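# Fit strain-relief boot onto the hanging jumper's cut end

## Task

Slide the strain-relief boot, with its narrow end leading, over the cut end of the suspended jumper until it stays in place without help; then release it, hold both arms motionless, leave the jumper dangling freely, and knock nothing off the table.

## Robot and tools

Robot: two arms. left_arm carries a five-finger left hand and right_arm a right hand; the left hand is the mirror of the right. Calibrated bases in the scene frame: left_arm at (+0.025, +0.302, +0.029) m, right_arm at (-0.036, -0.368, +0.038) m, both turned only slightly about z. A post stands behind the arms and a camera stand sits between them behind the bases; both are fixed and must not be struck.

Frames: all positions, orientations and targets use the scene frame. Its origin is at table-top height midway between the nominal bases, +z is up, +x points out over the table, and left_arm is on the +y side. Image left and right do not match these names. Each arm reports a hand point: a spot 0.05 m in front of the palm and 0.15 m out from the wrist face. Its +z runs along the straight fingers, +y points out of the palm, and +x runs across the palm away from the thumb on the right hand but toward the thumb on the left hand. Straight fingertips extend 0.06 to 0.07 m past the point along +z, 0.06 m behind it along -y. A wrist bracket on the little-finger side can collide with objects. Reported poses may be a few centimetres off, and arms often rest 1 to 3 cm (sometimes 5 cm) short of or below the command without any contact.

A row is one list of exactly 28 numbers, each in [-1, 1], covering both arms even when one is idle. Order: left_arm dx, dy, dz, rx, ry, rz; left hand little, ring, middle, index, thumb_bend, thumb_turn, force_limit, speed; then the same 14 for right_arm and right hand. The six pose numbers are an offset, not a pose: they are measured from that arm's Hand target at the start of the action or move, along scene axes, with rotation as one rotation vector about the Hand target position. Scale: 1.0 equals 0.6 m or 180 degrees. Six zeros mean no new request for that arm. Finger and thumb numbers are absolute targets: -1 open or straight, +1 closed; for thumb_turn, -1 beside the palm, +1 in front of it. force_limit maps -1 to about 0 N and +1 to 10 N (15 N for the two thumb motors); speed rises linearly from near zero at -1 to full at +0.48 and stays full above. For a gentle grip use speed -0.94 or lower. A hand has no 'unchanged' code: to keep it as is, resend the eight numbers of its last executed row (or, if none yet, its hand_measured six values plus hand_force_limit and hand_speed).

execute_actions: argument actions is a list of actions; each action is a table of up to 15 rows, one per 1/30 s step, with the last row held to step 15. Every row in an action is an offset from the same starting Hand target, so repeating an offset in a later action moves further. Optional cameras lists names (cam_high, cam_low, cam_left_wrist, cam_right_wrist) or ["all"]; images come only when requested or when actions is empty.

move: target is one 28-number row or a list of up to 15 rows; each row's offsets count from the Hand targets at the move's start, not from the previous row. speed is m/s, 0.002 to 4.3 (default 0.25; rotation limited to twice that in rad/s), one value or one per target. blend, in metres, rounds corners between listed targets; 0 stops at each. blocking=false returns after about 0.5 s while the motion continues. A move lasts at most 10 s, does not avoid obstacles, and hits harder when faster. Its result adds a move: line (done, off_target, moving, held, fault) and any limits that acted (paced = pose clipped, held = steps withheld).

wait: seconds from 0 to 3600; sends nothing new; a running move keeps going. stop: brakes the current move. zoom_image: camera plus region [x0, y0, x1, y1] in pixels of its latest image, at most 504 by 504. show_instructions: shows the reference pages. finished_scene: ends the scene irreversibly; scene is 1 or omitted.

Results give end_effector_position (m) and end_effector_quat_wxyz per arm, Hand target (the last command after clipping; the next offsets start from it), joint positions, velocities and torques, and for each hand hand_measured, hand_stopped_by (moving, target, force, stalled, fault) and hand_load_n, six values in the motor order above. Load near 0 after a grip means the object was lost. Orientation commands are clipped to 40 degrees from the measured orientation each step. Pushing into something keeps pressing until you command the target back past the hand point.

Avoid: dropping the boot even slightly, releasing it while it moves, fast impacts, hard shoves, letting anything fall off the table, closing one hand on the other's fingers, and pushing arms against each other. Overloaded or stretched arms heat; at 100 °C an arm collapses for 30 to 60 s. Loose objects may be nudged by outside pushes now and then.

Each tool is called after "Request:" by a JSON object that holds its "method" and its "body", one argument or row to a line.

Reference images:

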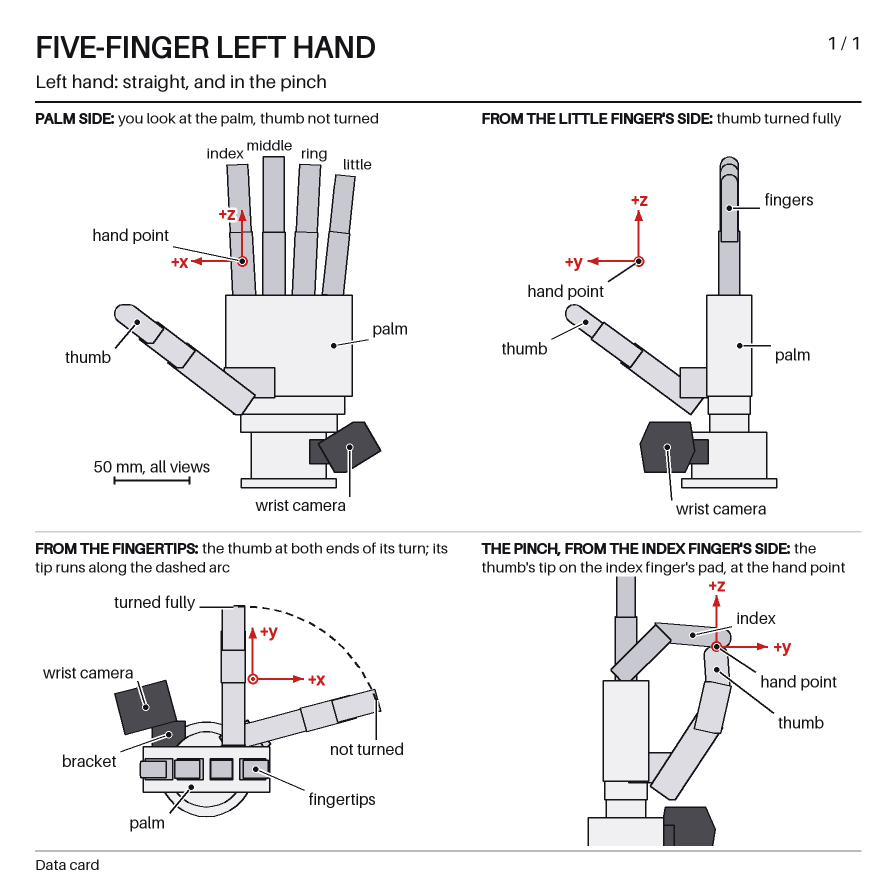

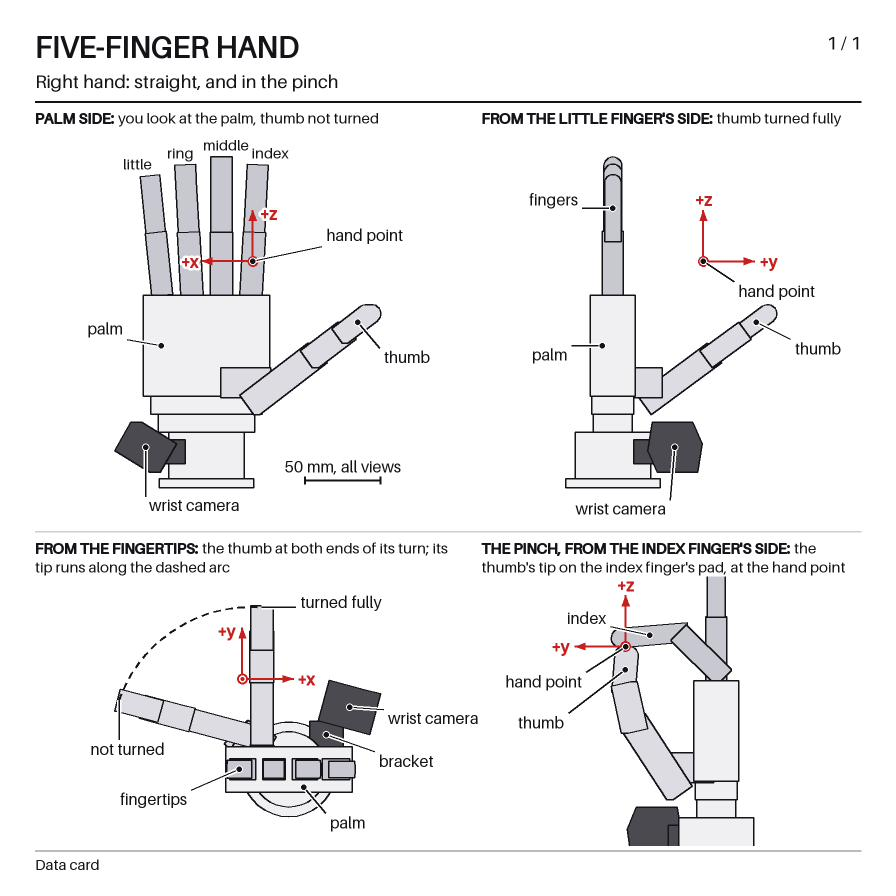

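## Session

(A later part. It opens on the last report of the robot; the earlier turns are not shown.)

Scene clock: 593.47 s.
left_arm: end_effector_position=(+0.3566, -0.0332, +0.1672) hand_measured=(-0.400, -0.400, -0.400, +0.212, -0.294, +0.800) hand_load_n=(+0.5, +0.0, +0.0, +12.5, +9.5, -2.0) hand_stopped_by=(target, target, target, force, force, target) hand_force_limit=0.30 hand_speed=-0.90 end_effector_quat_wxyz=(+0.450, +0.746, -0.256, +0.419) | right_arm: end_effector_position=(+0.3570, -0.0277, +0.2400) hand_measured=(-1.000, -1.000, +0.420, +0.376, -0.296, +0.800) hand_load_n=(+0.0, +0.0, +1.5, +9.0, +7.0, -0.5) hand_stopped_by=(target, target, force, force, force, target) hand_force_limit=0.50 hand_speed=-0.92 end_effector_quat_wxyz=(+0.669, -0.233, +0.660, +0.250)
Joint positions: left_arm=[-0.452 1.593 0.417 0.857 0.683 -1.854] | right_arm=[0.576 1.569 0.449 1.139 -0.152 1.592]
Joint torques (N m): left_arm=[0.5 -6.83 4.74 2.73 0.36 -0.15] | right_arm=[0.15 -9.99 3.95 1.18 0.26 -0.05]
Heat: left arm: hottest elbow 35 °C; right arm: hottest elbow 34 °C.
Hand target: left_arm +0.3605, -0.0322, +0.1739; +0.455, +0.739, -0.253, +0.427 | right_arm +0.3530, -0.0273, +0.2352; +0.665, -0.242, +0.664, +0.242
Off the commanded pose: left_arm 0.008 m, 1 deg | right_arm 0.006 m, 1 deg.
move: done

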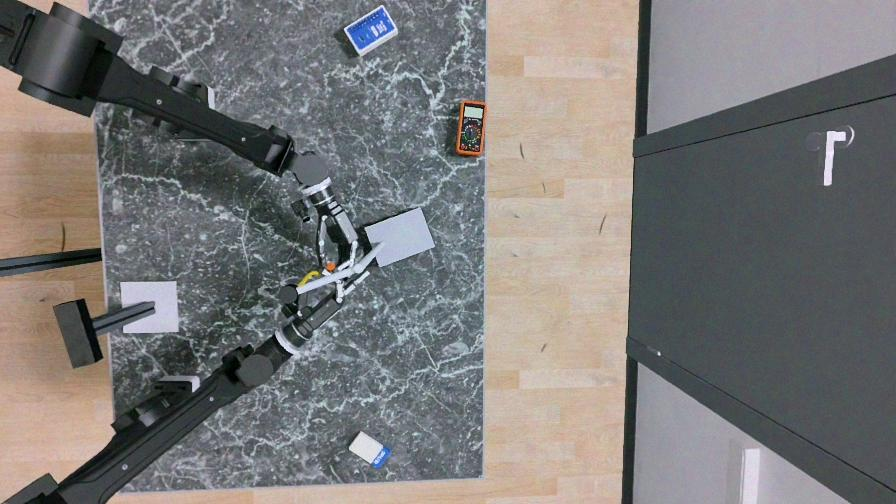

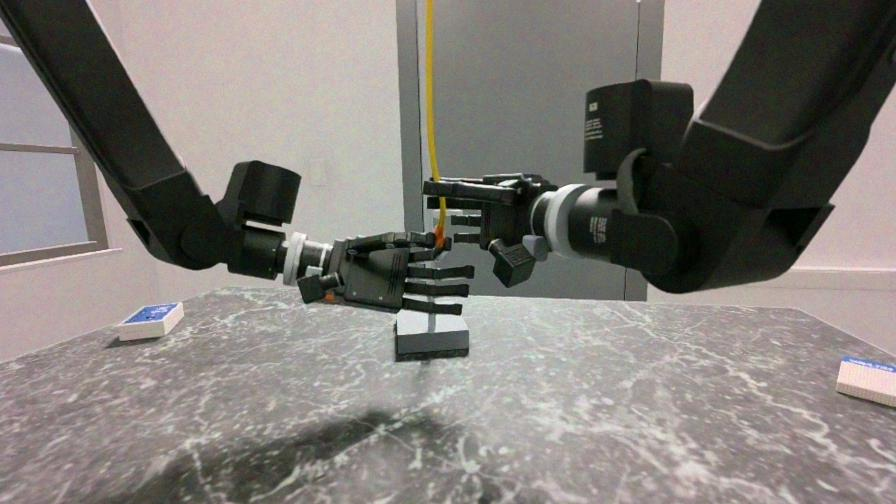

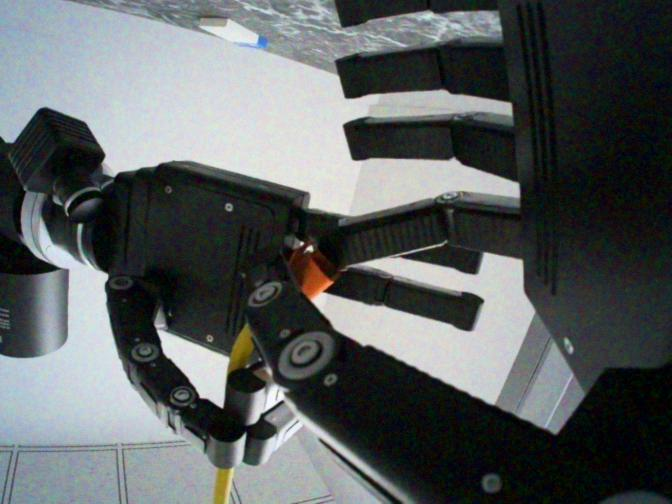

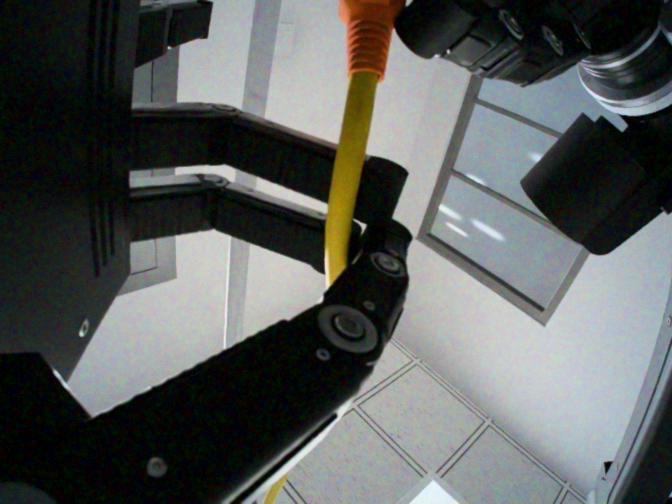

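Request:
{"method": "move", "body": {
  "target": [0.0,0.0,-0.01,0,0,0,-0.4,-0.4,-0.4,0.5,-0.2,0.8,0.3,-0.9,0,0.0,0.0,0,0,0,-1,-1,0.7,0.7,-0.15,0.8,0.5,-0.92],
  "speed": 0.03,
  "cameras": ["cam_low","cam_right_wrist"]
}}

Request:
{"method": "zoom_image", "body": {
  "camera": "cam_right_wrist",
  "region": [200, 0, 500, 300]
}}

Request:
{"method": "move", "body": {
  "target": [0.0,0.0,-0.007,0,0,0,-0.4,-0.4,-0.4,0.5,-0.2,0.8,0.3,-0.9,0,0.0,0.0,0,0,0,-1,-1,0.7,0.7,-0.15,0.8,0.5,-0.92],
  "speed": 0.03,
  "cameras": ["cam_low","cam_right_wrist"]
}}

Request:
{"method": "zoom_image", "body": {
  "camera": "cam_right_wrist",
  "region": [200, 0, 500, 300]
}}

Scene clock: 595.27 s.
left_arm: end_effector_position=(+0.3568, -0.0336, +0.1653) hand_measured=(-0.400, -0.400, -0.400, +0.212, -0.294, +0.800) hand_load_n=(+0.0, +0.0, +0.0, +12.5, +10.0, -1.0) hand_stopped_by=(target, target, target, force, force, target) hand_force_limit=0.30 hand_speed=-0.90 end_effector_quat_wxyz=(+0.452, +0.742, -0.258, +0.423) | right_arm: end_effector_position=(+0.3572, -0.0278, +0.2397) hand_measured=(-1.000, -1.000, +0.420, +0.376, -0.296, +0.800) hand_load_n=(+0.0, +0.0, +2.0, +9.0, +7.0, -0.5) hand_stopped_by=(target, target, force, force, force, target) hand_force_limit=0.50 hand_speed=-0.92 end_effector_quat_wxyz=(+0.668, -0.233, +0.661, +0.249)
Joint positions: left_arm=[-0.452 1.614 0.417 0.89 0.686 -1.856] | right_arm=[0.576 1.569 0.449 1.138 -0.151 1.591]
Joint torques (N m): left_arm=[0.5 -6.65 4.49 2.48 0.24 -0.13] | right_arm=[0.09 -9.99 3.99 1.37 0.18 -0.08]
Heat: left arm: hottest elbow 35 °C; right arm: hottest elbow 34 °C.
Hand target: left_arm +0.3605, -0.0322, +0.1678; +0.455, +0.739, -0.253, +0.427 | right_arm +0.3530, -0.0273, +0.2352; +0.665, -0.242, +0.664, +0.242
Off the commanded pose: left_arm 0.005 m, 1 deg | right_arm 0.006 m, 1 deg.
move: done

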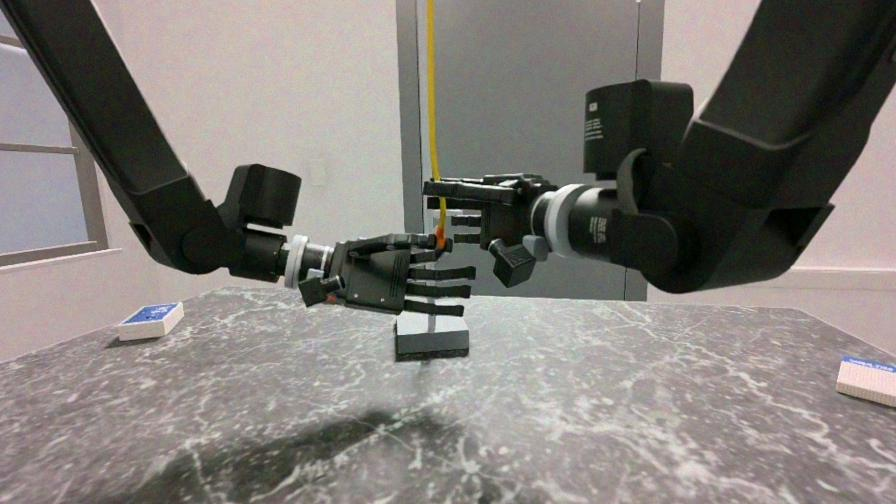

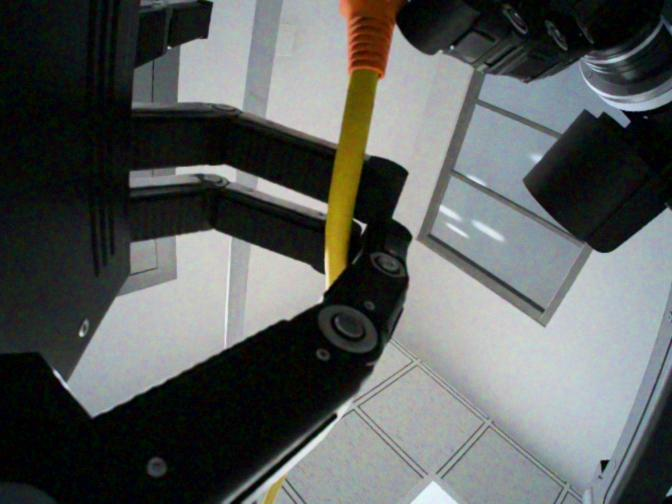

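Scaled by 1.680 from the camera's image (finer frame: 960x720).

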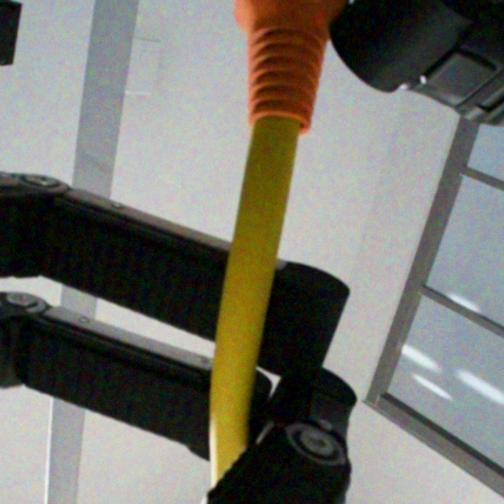

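Scene clock: 595.80 s.
left_arm: end_effector_position=(+0.3569, -0.0338, +0.1645) hand_measured=(-0.400, -0.400, -0.400, +0.212, -0.294, +0.800) hand_load_n=(+0.0, +0.0, +0.0, +12.0, +10.5, -0.5) hand_stopped_by=(target, target, target, force, force, target) hand_force_limit=0.30 hand_speed=-0.90 end_effector_quat_wxyz=(+0.453, +0.739, -0.259, +0.426) | right_arm: end_effector_position=(+0.3574, -0.0279, +0.2397) hand_measured=(-1.000, -1.000, +0.420, +0.376, -0.296, +0.800) hand_load_n=(+0.0, +0.0, +3.0, +8.5, +7.0, -0.5) hand_stopped_by=(target, target, force, force, force, target) hand_force_limit=0.50 hand_speed=-0.92 end_effector_quat_wxyz=(+0.669, -0.233, +0.661, +0.249)
Joint positions: left_arm=[-0.452 1.628 0.417 0.914 0.688 -1.859] | right_arm=[0.576 1.569 0.449 1.138 -0.15 1.591]
Joint torques (N m): left_arm=[0.5 -6.24 4.36 2.33 0.16 -0.11] | right_arm=[0.73 -9.76 4.03 1.26 0.13 -0.05]
Heat: left arm: hottest elbow 35 °C; right arm: hottest elbow 34 °C.
Hand target: left_arm +0.3605, -0.0322, +0.1638; +0.455, +0.739, -0.253, +0.428 | right_arm +0.3530, -0.0274, +0.2352; +0.665, -0.241, +0.664, +0.242
Off the commanded pose: left_arm 0.004 m, 1 deg | right_arm 0.006 m, 1 deg.
move: done

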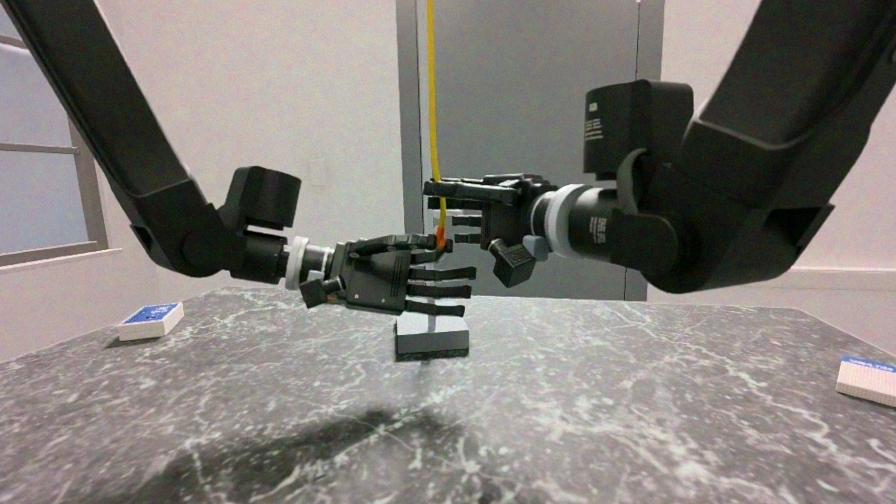

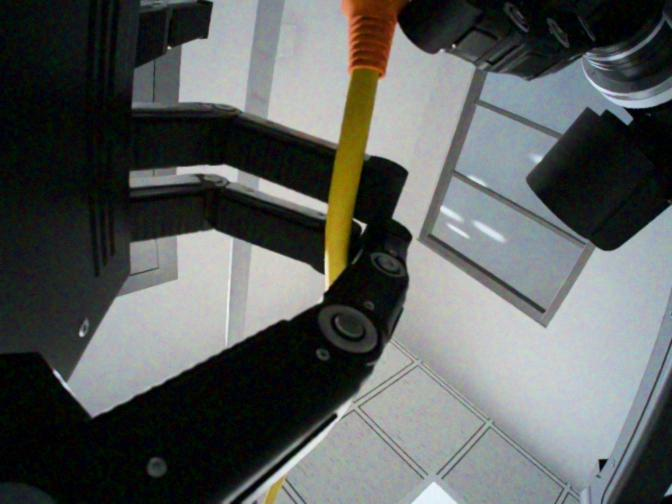

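Scaled by 1.680 from the camera's image (finer frame: 960x720).

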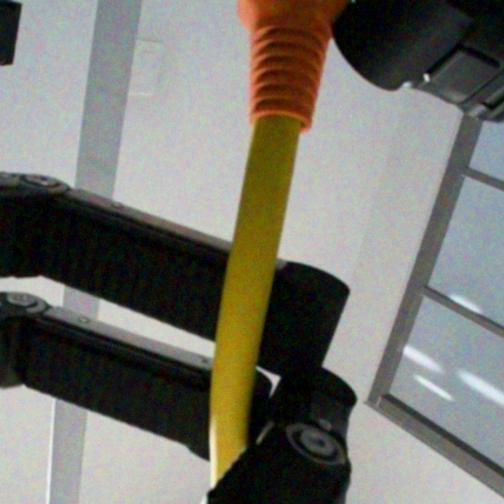

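Request:
{"method": "move", "body": {
  "target": [0.0,0.0,-0.01,0,0,0,-0.4,-0.4,-0.4,0.5,-0.2,0.8,0.3,-0.9,0,0.0,0.0,0,0,0,-1,-1,0.7,0.7,-0.15,0.8,0.5,-0.92],
  "speed": 0.03,
  "cameras": ["cam_low","cam_right_wrist"]
}}

Request:
{"method": "zoom_image", "body": {
  "camera": "cam_right_wrist",
  "region": [200, 0, 500, 300]
}}

Scene clock: 597.10 s.
left_arm: end_effector_position=(+0.3570, -0.0339, +0.1544) hand_measured=(-0.400, -0.400, -0.400, +0.212, -0.294, +0.800) hand_load_n=(+0.0, +0.0, +0.0, +12.5, +10.0, -2.0) hand_stopped_by=(target, target, target, force, force, target) hand_force_limit=0.30 hand_speed=-0.90 end_effector_quat_wxyz=(+0.453, +0.742, -0.257, +0.421) | right_arm: end_effector_position=(+0.3574, -0.0279, +0.2395) hand_measured=(-1.000, -1.000, +0.420, +0.376, -0.296, +0.800) hand_load_n=(+0.0, +0.0, +1.0, +9.5, +7.0, -0.5) hand_stopped_by=(target, target, force, force, force, target) hand_force_limit=0.50 hand_speed=-0.92 end_effector_quat_wxyz=(+0.668, -0.233, +0.661, +0.248)
Joint positions: left_arm=[-0.452 1.663 0.417 0.938 0.689 -1.86] | right_arm=[0.576 1.569 0.449 1.137 -0.15 1.591]
Joint torques (N m): left_arm=[0.26 -7.06 4.04 2.45 0.13 -0.11] | right_arm=[0.32 -9.29 4.11 1.47 0.1 -0.08]
Heat: left arm: hottest elbow 35 °C; right arm: hottest elbow 34 °C.
Hand target: left_arm +0.3605, -0.0322, +0.1577; +0.455, +0.739, -0.253, +0.428 | right_arm +0.3530, -0.0273, +0.2351; +0.665, -0.242, +0.664, +0.242
Off the commanded pose: left_arm 0.005 m, 1 deg | right_arm 0.006 m, 1 deg.
move: done

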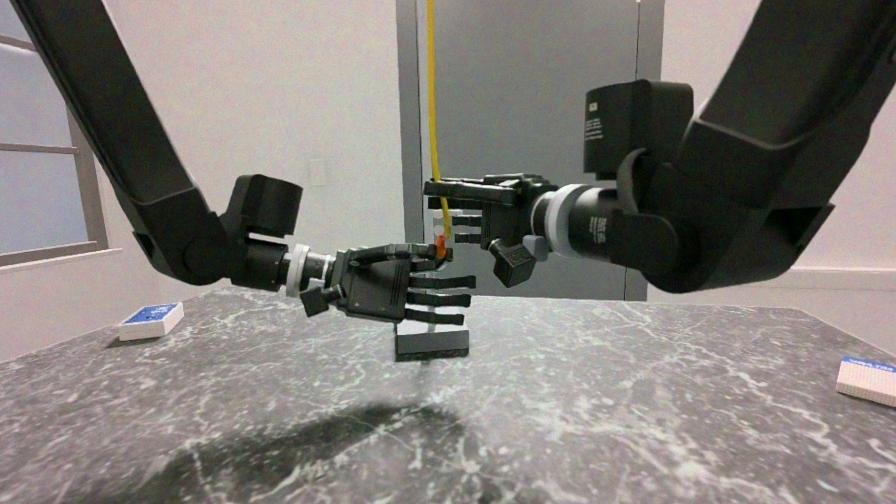

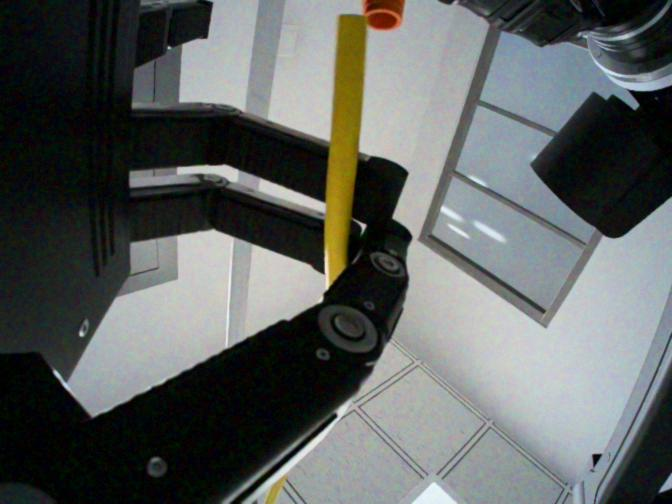

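Scaled by 1.680 from the camera's image (finer frame: 960x720).

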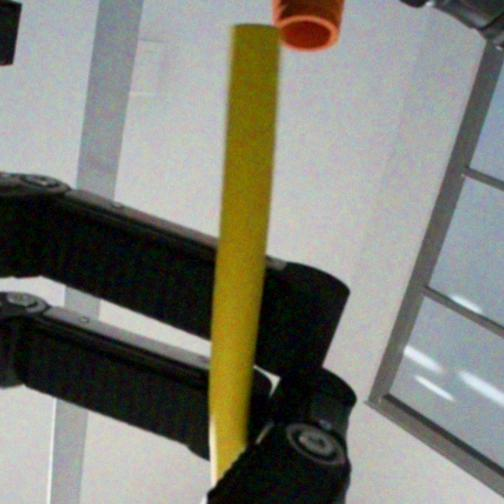

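Request:
{"method": "move", "body": {
  "target": [0.0,0.0,-0.01,0,0,0,-0.4,-0.4,-0.4,0.5,-0.2,0.8,0.3,-0.9,0,0.0,0.0,0,0,0,-1,-1,-0.6,0.7,-0.15,0.8,0.5,-0.5],
  "speed": 0.03,
  "cameras": ["all"]
}}

Request:
{"method": "zoom_image", "body": {
  "camera": "cam_right_wrist",
  "region": [200, 0, 500, 300]
}}

Request:
{"method": "zoom_image", "body": {
  "camera": "cam_low",
  "region": [400, 150, 500, 270]
}}

Request:
{"method": "zoom_image", "body": {
  "camera": "cam_left_wrist",
  "region": [160, 200, 464, 504]
}}

Scene clock: 601.47 s.
left_arm: end_effector_position=(+0.3571, -0.0340, +0.1483) hand_measured=(-0.400, -0.400, -0.400, +0.212, -0.294, +0.800) hand_load_n=(+0.0, +0.0, +0.0, +12.0, +10.0, -2.0) hand_stopped_by=(target, target, target, force, force, target) hand_force_limit=0.30 hand_speed=-0.90 end_effector_quat_wxyz=(+0.453, +0.743, -0.257, +0.420) | right_arm: end_effector_position=(+0.3574, -0.0280, +0.2397) hand_measured=(-1.000, -1.000, -0.600, +0.376, -0.296, +0.800) hand_load_n=(+0.0, +0.0, +0.0, +9.5, +6.5, -1.5) hand_stopped_by=(target, target, target, force, force, target) hand_force_limit=0.50 hand_speed=-0.50 end_effector_quat_wxyz=(+0.669, -0.233, +0.661, +0.248)
Joint positions: left_arm=[-0.452 1.689 0.417 0.962 0.689 -1.86] | right_arm=[0.576 1.569 0.449 1.137 -0.15 1.591]
Joint torques (N m): left_arm=[0.5 -7.12 3.88 2.58 0.13 -0.11] | right_arm=[0.79 -9.82 4.15 1.33 0.11 -0.03]
Heat: left arm: hottest elbow 35 °C; right arm: hottest shoulder 33 °C.
Hand target: left_arm +0.3605, -0.0322, +0.1516; +0.455, +0.739, -0.253, +0.427 | right_arm +0.3530, -0.0273, +0.2350; +0.664, -0.242, +0.664, +0.242
Off the commanded pose: left_arm 0.005 m, 1 deg | right_arm 0.006 m, 1 deg.
move: done

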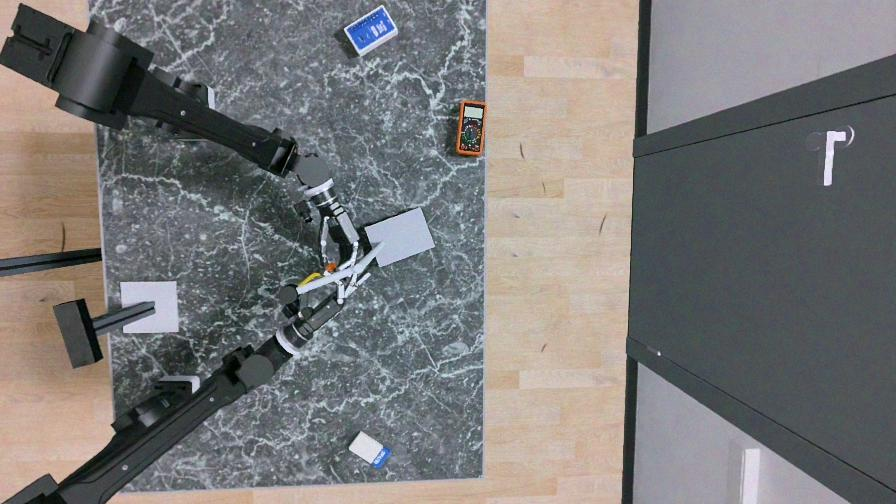

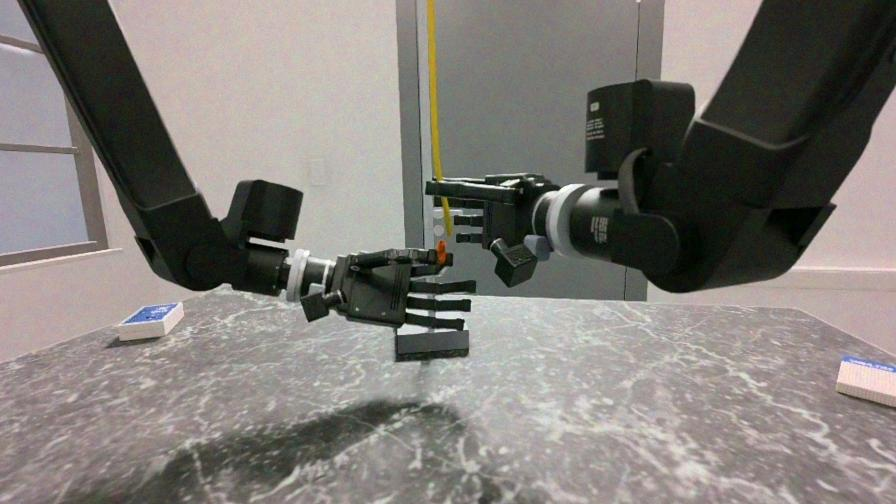

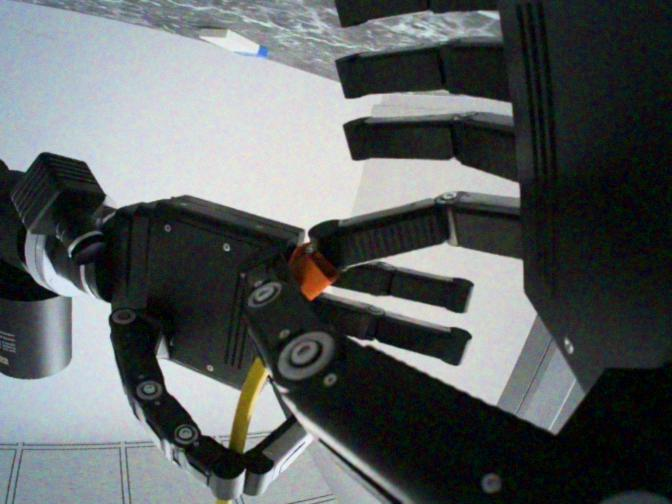

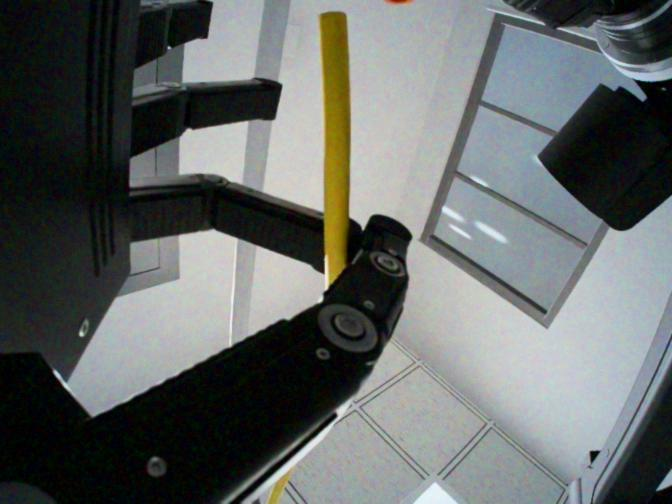

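Scaled by 1.680 from the camera's image (finer frame: 960x720).

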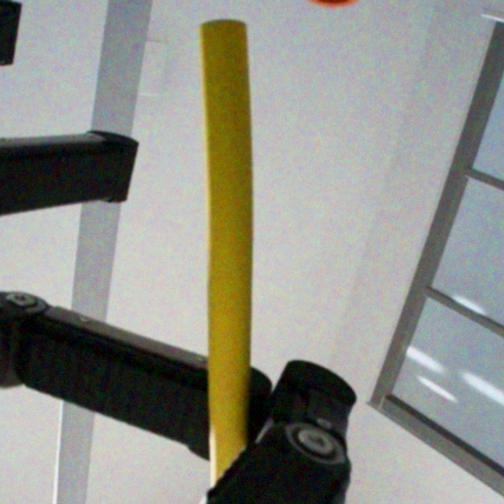

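Scaled by 4.200.

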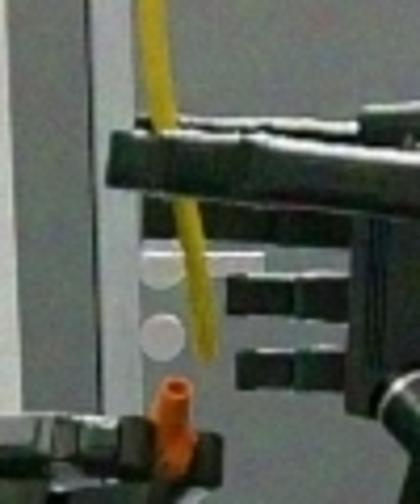

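Scaled by 1.658 from the camera's image (finer frame: 960x720).

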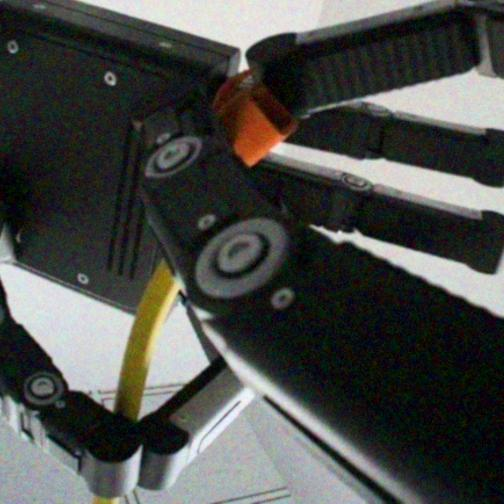

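Request:
{"method": "move", "body": {
  "target": [0.0,0.0,0.0,0,0,0,-0.4,-0.4,-0.4,0.5,-0.2,0.8,0.3,-0.9,0,0.0,0.0,0,0,0,-1,-1,-1,0.05,-0.5,0.8,0.5,-0.8],
  "speed": 0.03,
  "cameras": ["all"]
}}

Request:
{"method": "zoom_image", "body": {
  "camera": "cam_right_wrist",
  "region": [200, 0, 500, 300]
}}

Request:
{"method": "zoom_image", "body": {
  "camera": "cam_low",
  "region": [400, 150, 500, 270]
}}

Scene clock: 604.37 s.
left_arm: end_effector_position=(+0.3571, -0.0340, +0.1483) hand_measured=(-0.400, -0.400, -0.400, +0.212, -0.294, +0.800) hand_load_n=(+0.0, +0.0, +0.0, +12.5, +10.0, -2.0) hand_stopped_by=(target, target, target, force, force, target) hand_force_limit=0.30 hand_speed=-0.90 end_effector_quat_wxyz=(+0.453, +0.743, -0.257, +0.420) | right_arm: end_effector_position=(+0.3558, -0.0285, +0.2341) hand_measured=(-1.000, -1.000, -1.000, +0.050, -0.500, +0.800) hand_load_n=(+0.0, +0.0, +0.0, +0.0, +0.0, -0.5) hand_stopped_by=(target, target, target, target, target, target) hand_force_limit=0.50 hand_speed=-0.80 end_effector_quat_wxyz=(+0.665, -0.237, +0.665, +0.244)
Joint positions: left_arm=[-0.452 1.689 0.417 0.962 0.689 -1.86] | right_arm=[0.576 1.569 0.443 1.128 -0.15 1.579]
Joint torques (N m): left_arm=[0.38 -7.24 3.78 2.55 0.12 -0.11] | right_arm=[0.21 -10.17 4.38 1.62 0.11 0.05]
Heat: left arm: hottest elbow 35 °C; right arm: hottest shoulder 33 °C.
Hand target: left_arm +0.3605, -0.0322, +0.1516; +0.455, +0.739, -0.253, +0.427 | right_arm +0.3530, -0.0273, +0.2350; +0.664, -0.242, +0.665, +0.242
Off the commanded pose: left_arm 0.005 m, 1 deg | right_arm 0.003 m, 1 deg.
move: done

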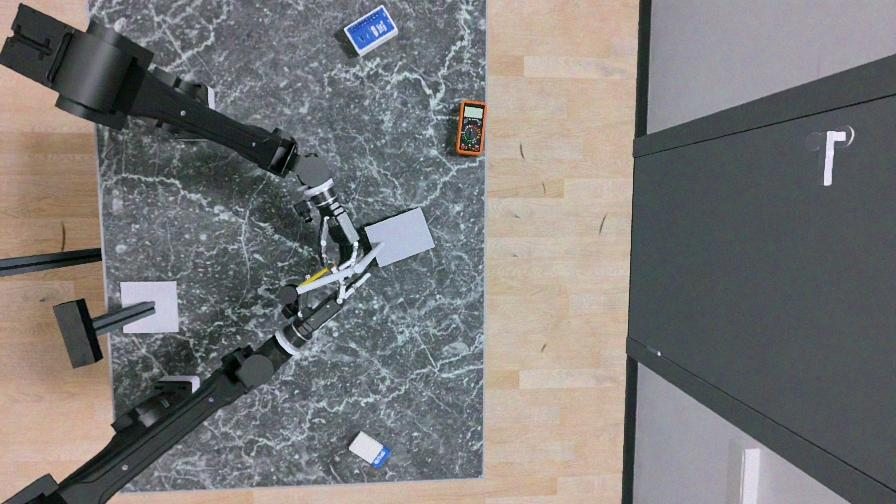

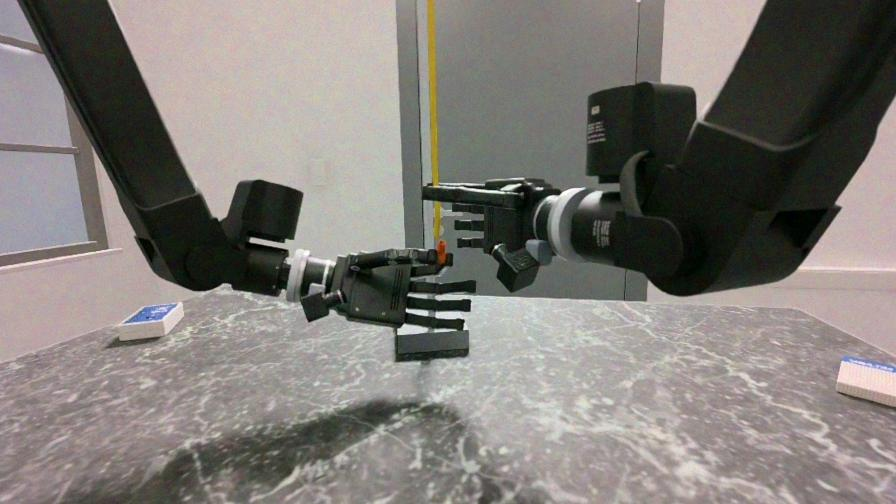

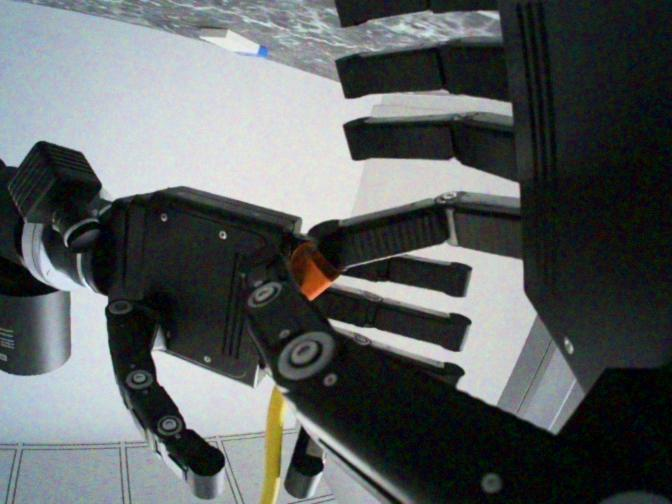

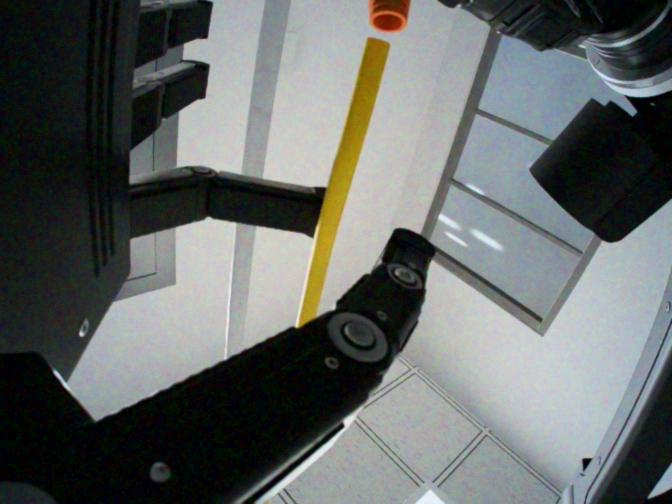

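Scaled by 1.680 from the camera's image (finer frame: 960x720).

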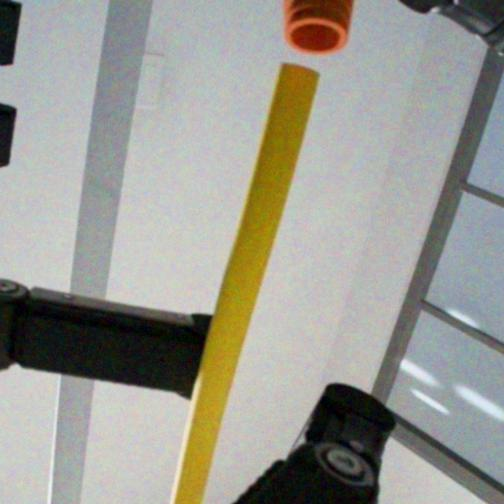

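Scaled by 4.200.

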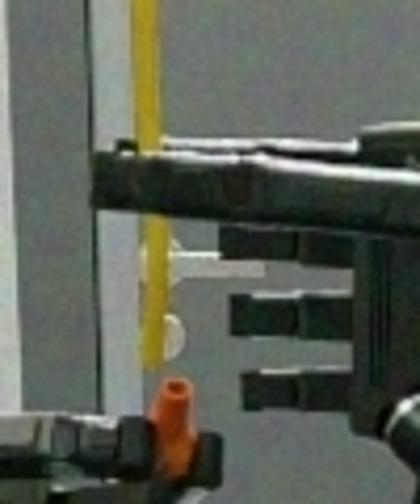

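Request:
{"method": "move", "body": {
  "target": [0.0,0.0,0.0,0,0,0,-0.4,-0.4,-0.4,0.5,-0.2,0.8,0.3,-0.9,0.0177,-0.0152,0.0,0,0,0,-1,-1,-1,0.05,-0.5,0.8,0.5,-0.8],
  "speed": 0.03,
  "cameras": ["all"]
}}

Request:
{"method": "zoom_image", "body": {
  "camera": "cam_right_wrist",
  "region": [200, 0, 500, 300]
}}

Request:
{"method": "zoom_image", "body": {
  "camera": "cam_low",
  "region": [400, 150, 500, 270]
}}

Scene clock: 609.23 s.
left_arm: end_effector_position=(+0.3571, -0.0340, +0.1483) hand_measured=(-0.400, -0.400, -0.400, +0.212, -0.294, +0.800) hand_load_n=(+0.0, +0.5, +0.0, +12.0, +10.0, -1.5) hand_stopped_by=(target, target, target, force, force, target) hand_force_limit=0.30 hand_speed=-0.90 end_effector_quat_wxyz=(+0.453, +0.743, -0.257, +0.420) | right_arm: end_effector_position=(+0.3596, -0.0361, +0.2332) hand_measured=(-1.000, -1.000, -1.000, +0.050, -0.500, +0.800) hand_load_n=(+0.0, +0.0, +0.0, +0.0, +0.0, -0.5) hand_stopped_by=(target, target, target, target, target, target) hand_force_limit=0.50 hand_speed=-0.80 end_effector_quat_wxyz=(+0.663, -0.240, +0.666, +0.246)
Joint positions: left_arm=[-0.452 1.689 0.417 0.962 0.689 -1.86] | right_arm=[0.547 1.569 0.443 1.124 -0.187 1.579]
Joint torques (N m): left_arm=[0.38 -7.12 3.82 2.54 0.11 -0.11] | right_arm=[-0.44 -8.82 5.56 1.78 0 0.05]
Heat: left arm: hottest elbow 35 °C; right arm: hottest shoulder 33 °C.
Hand target: left_arm +0.3605, -0.0322, +0.1516; +0.455, +0.739, -0.253, +0.427 | right_arm +0.3637, -0.0366, +0.2350; +0.664, -0.241, +0.665, +0.242
Off the commanded pose: left_arm 0.005 m, 1 deg | right_arm 0.004 m, 1 deg.
move: done

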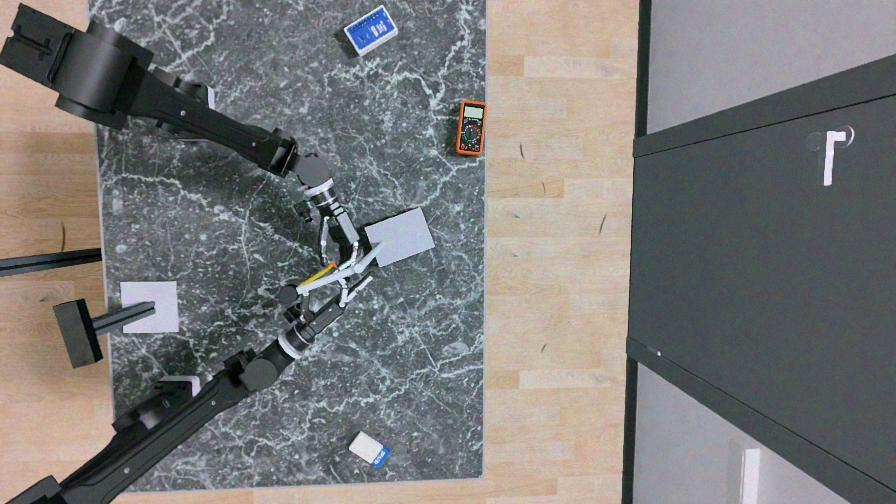

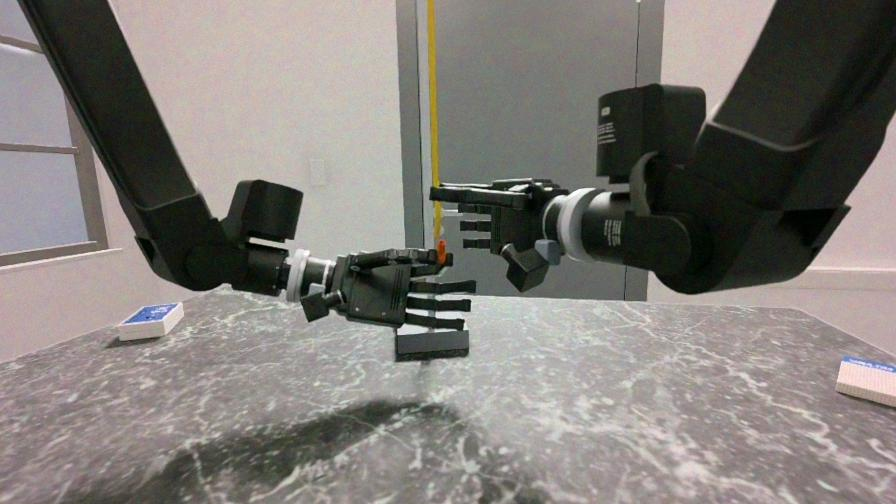

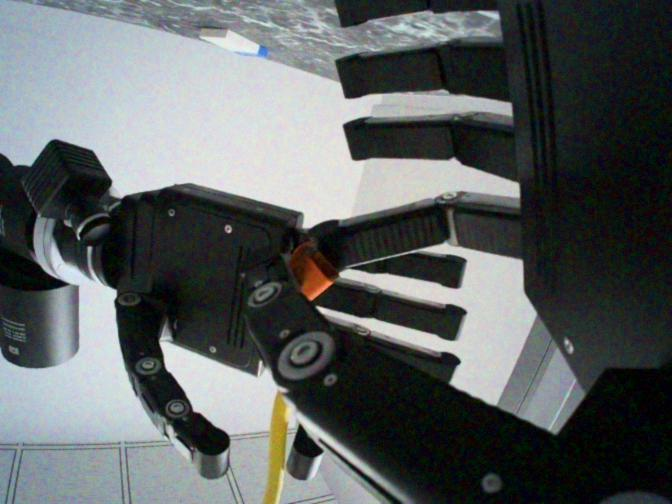

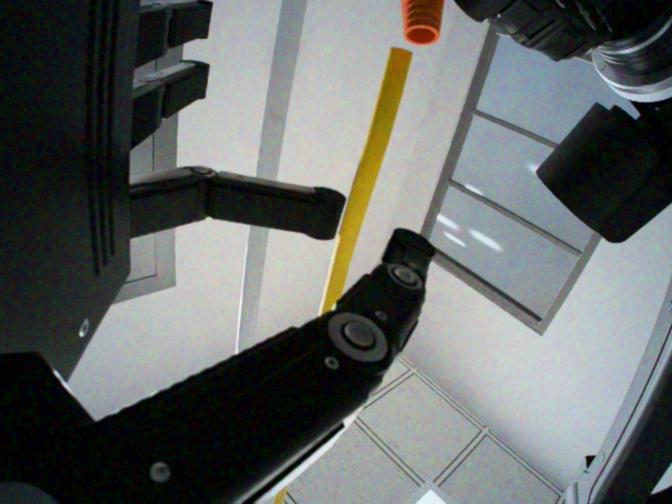

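Scaled by 1.680 from the camera's image (finer frame: 960x720).

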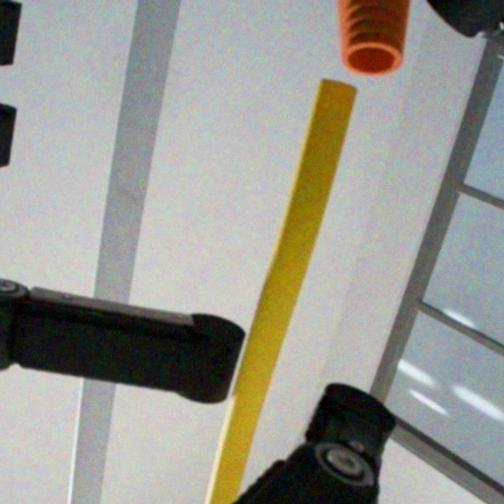

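Scaled by 4.200.

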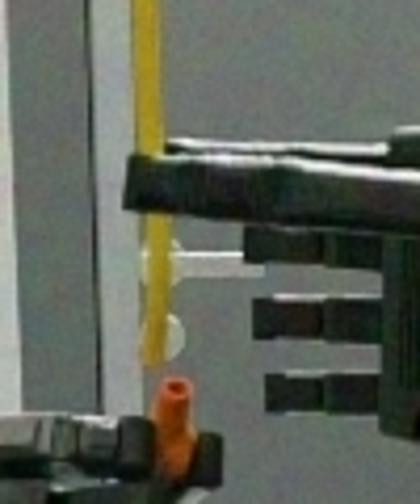

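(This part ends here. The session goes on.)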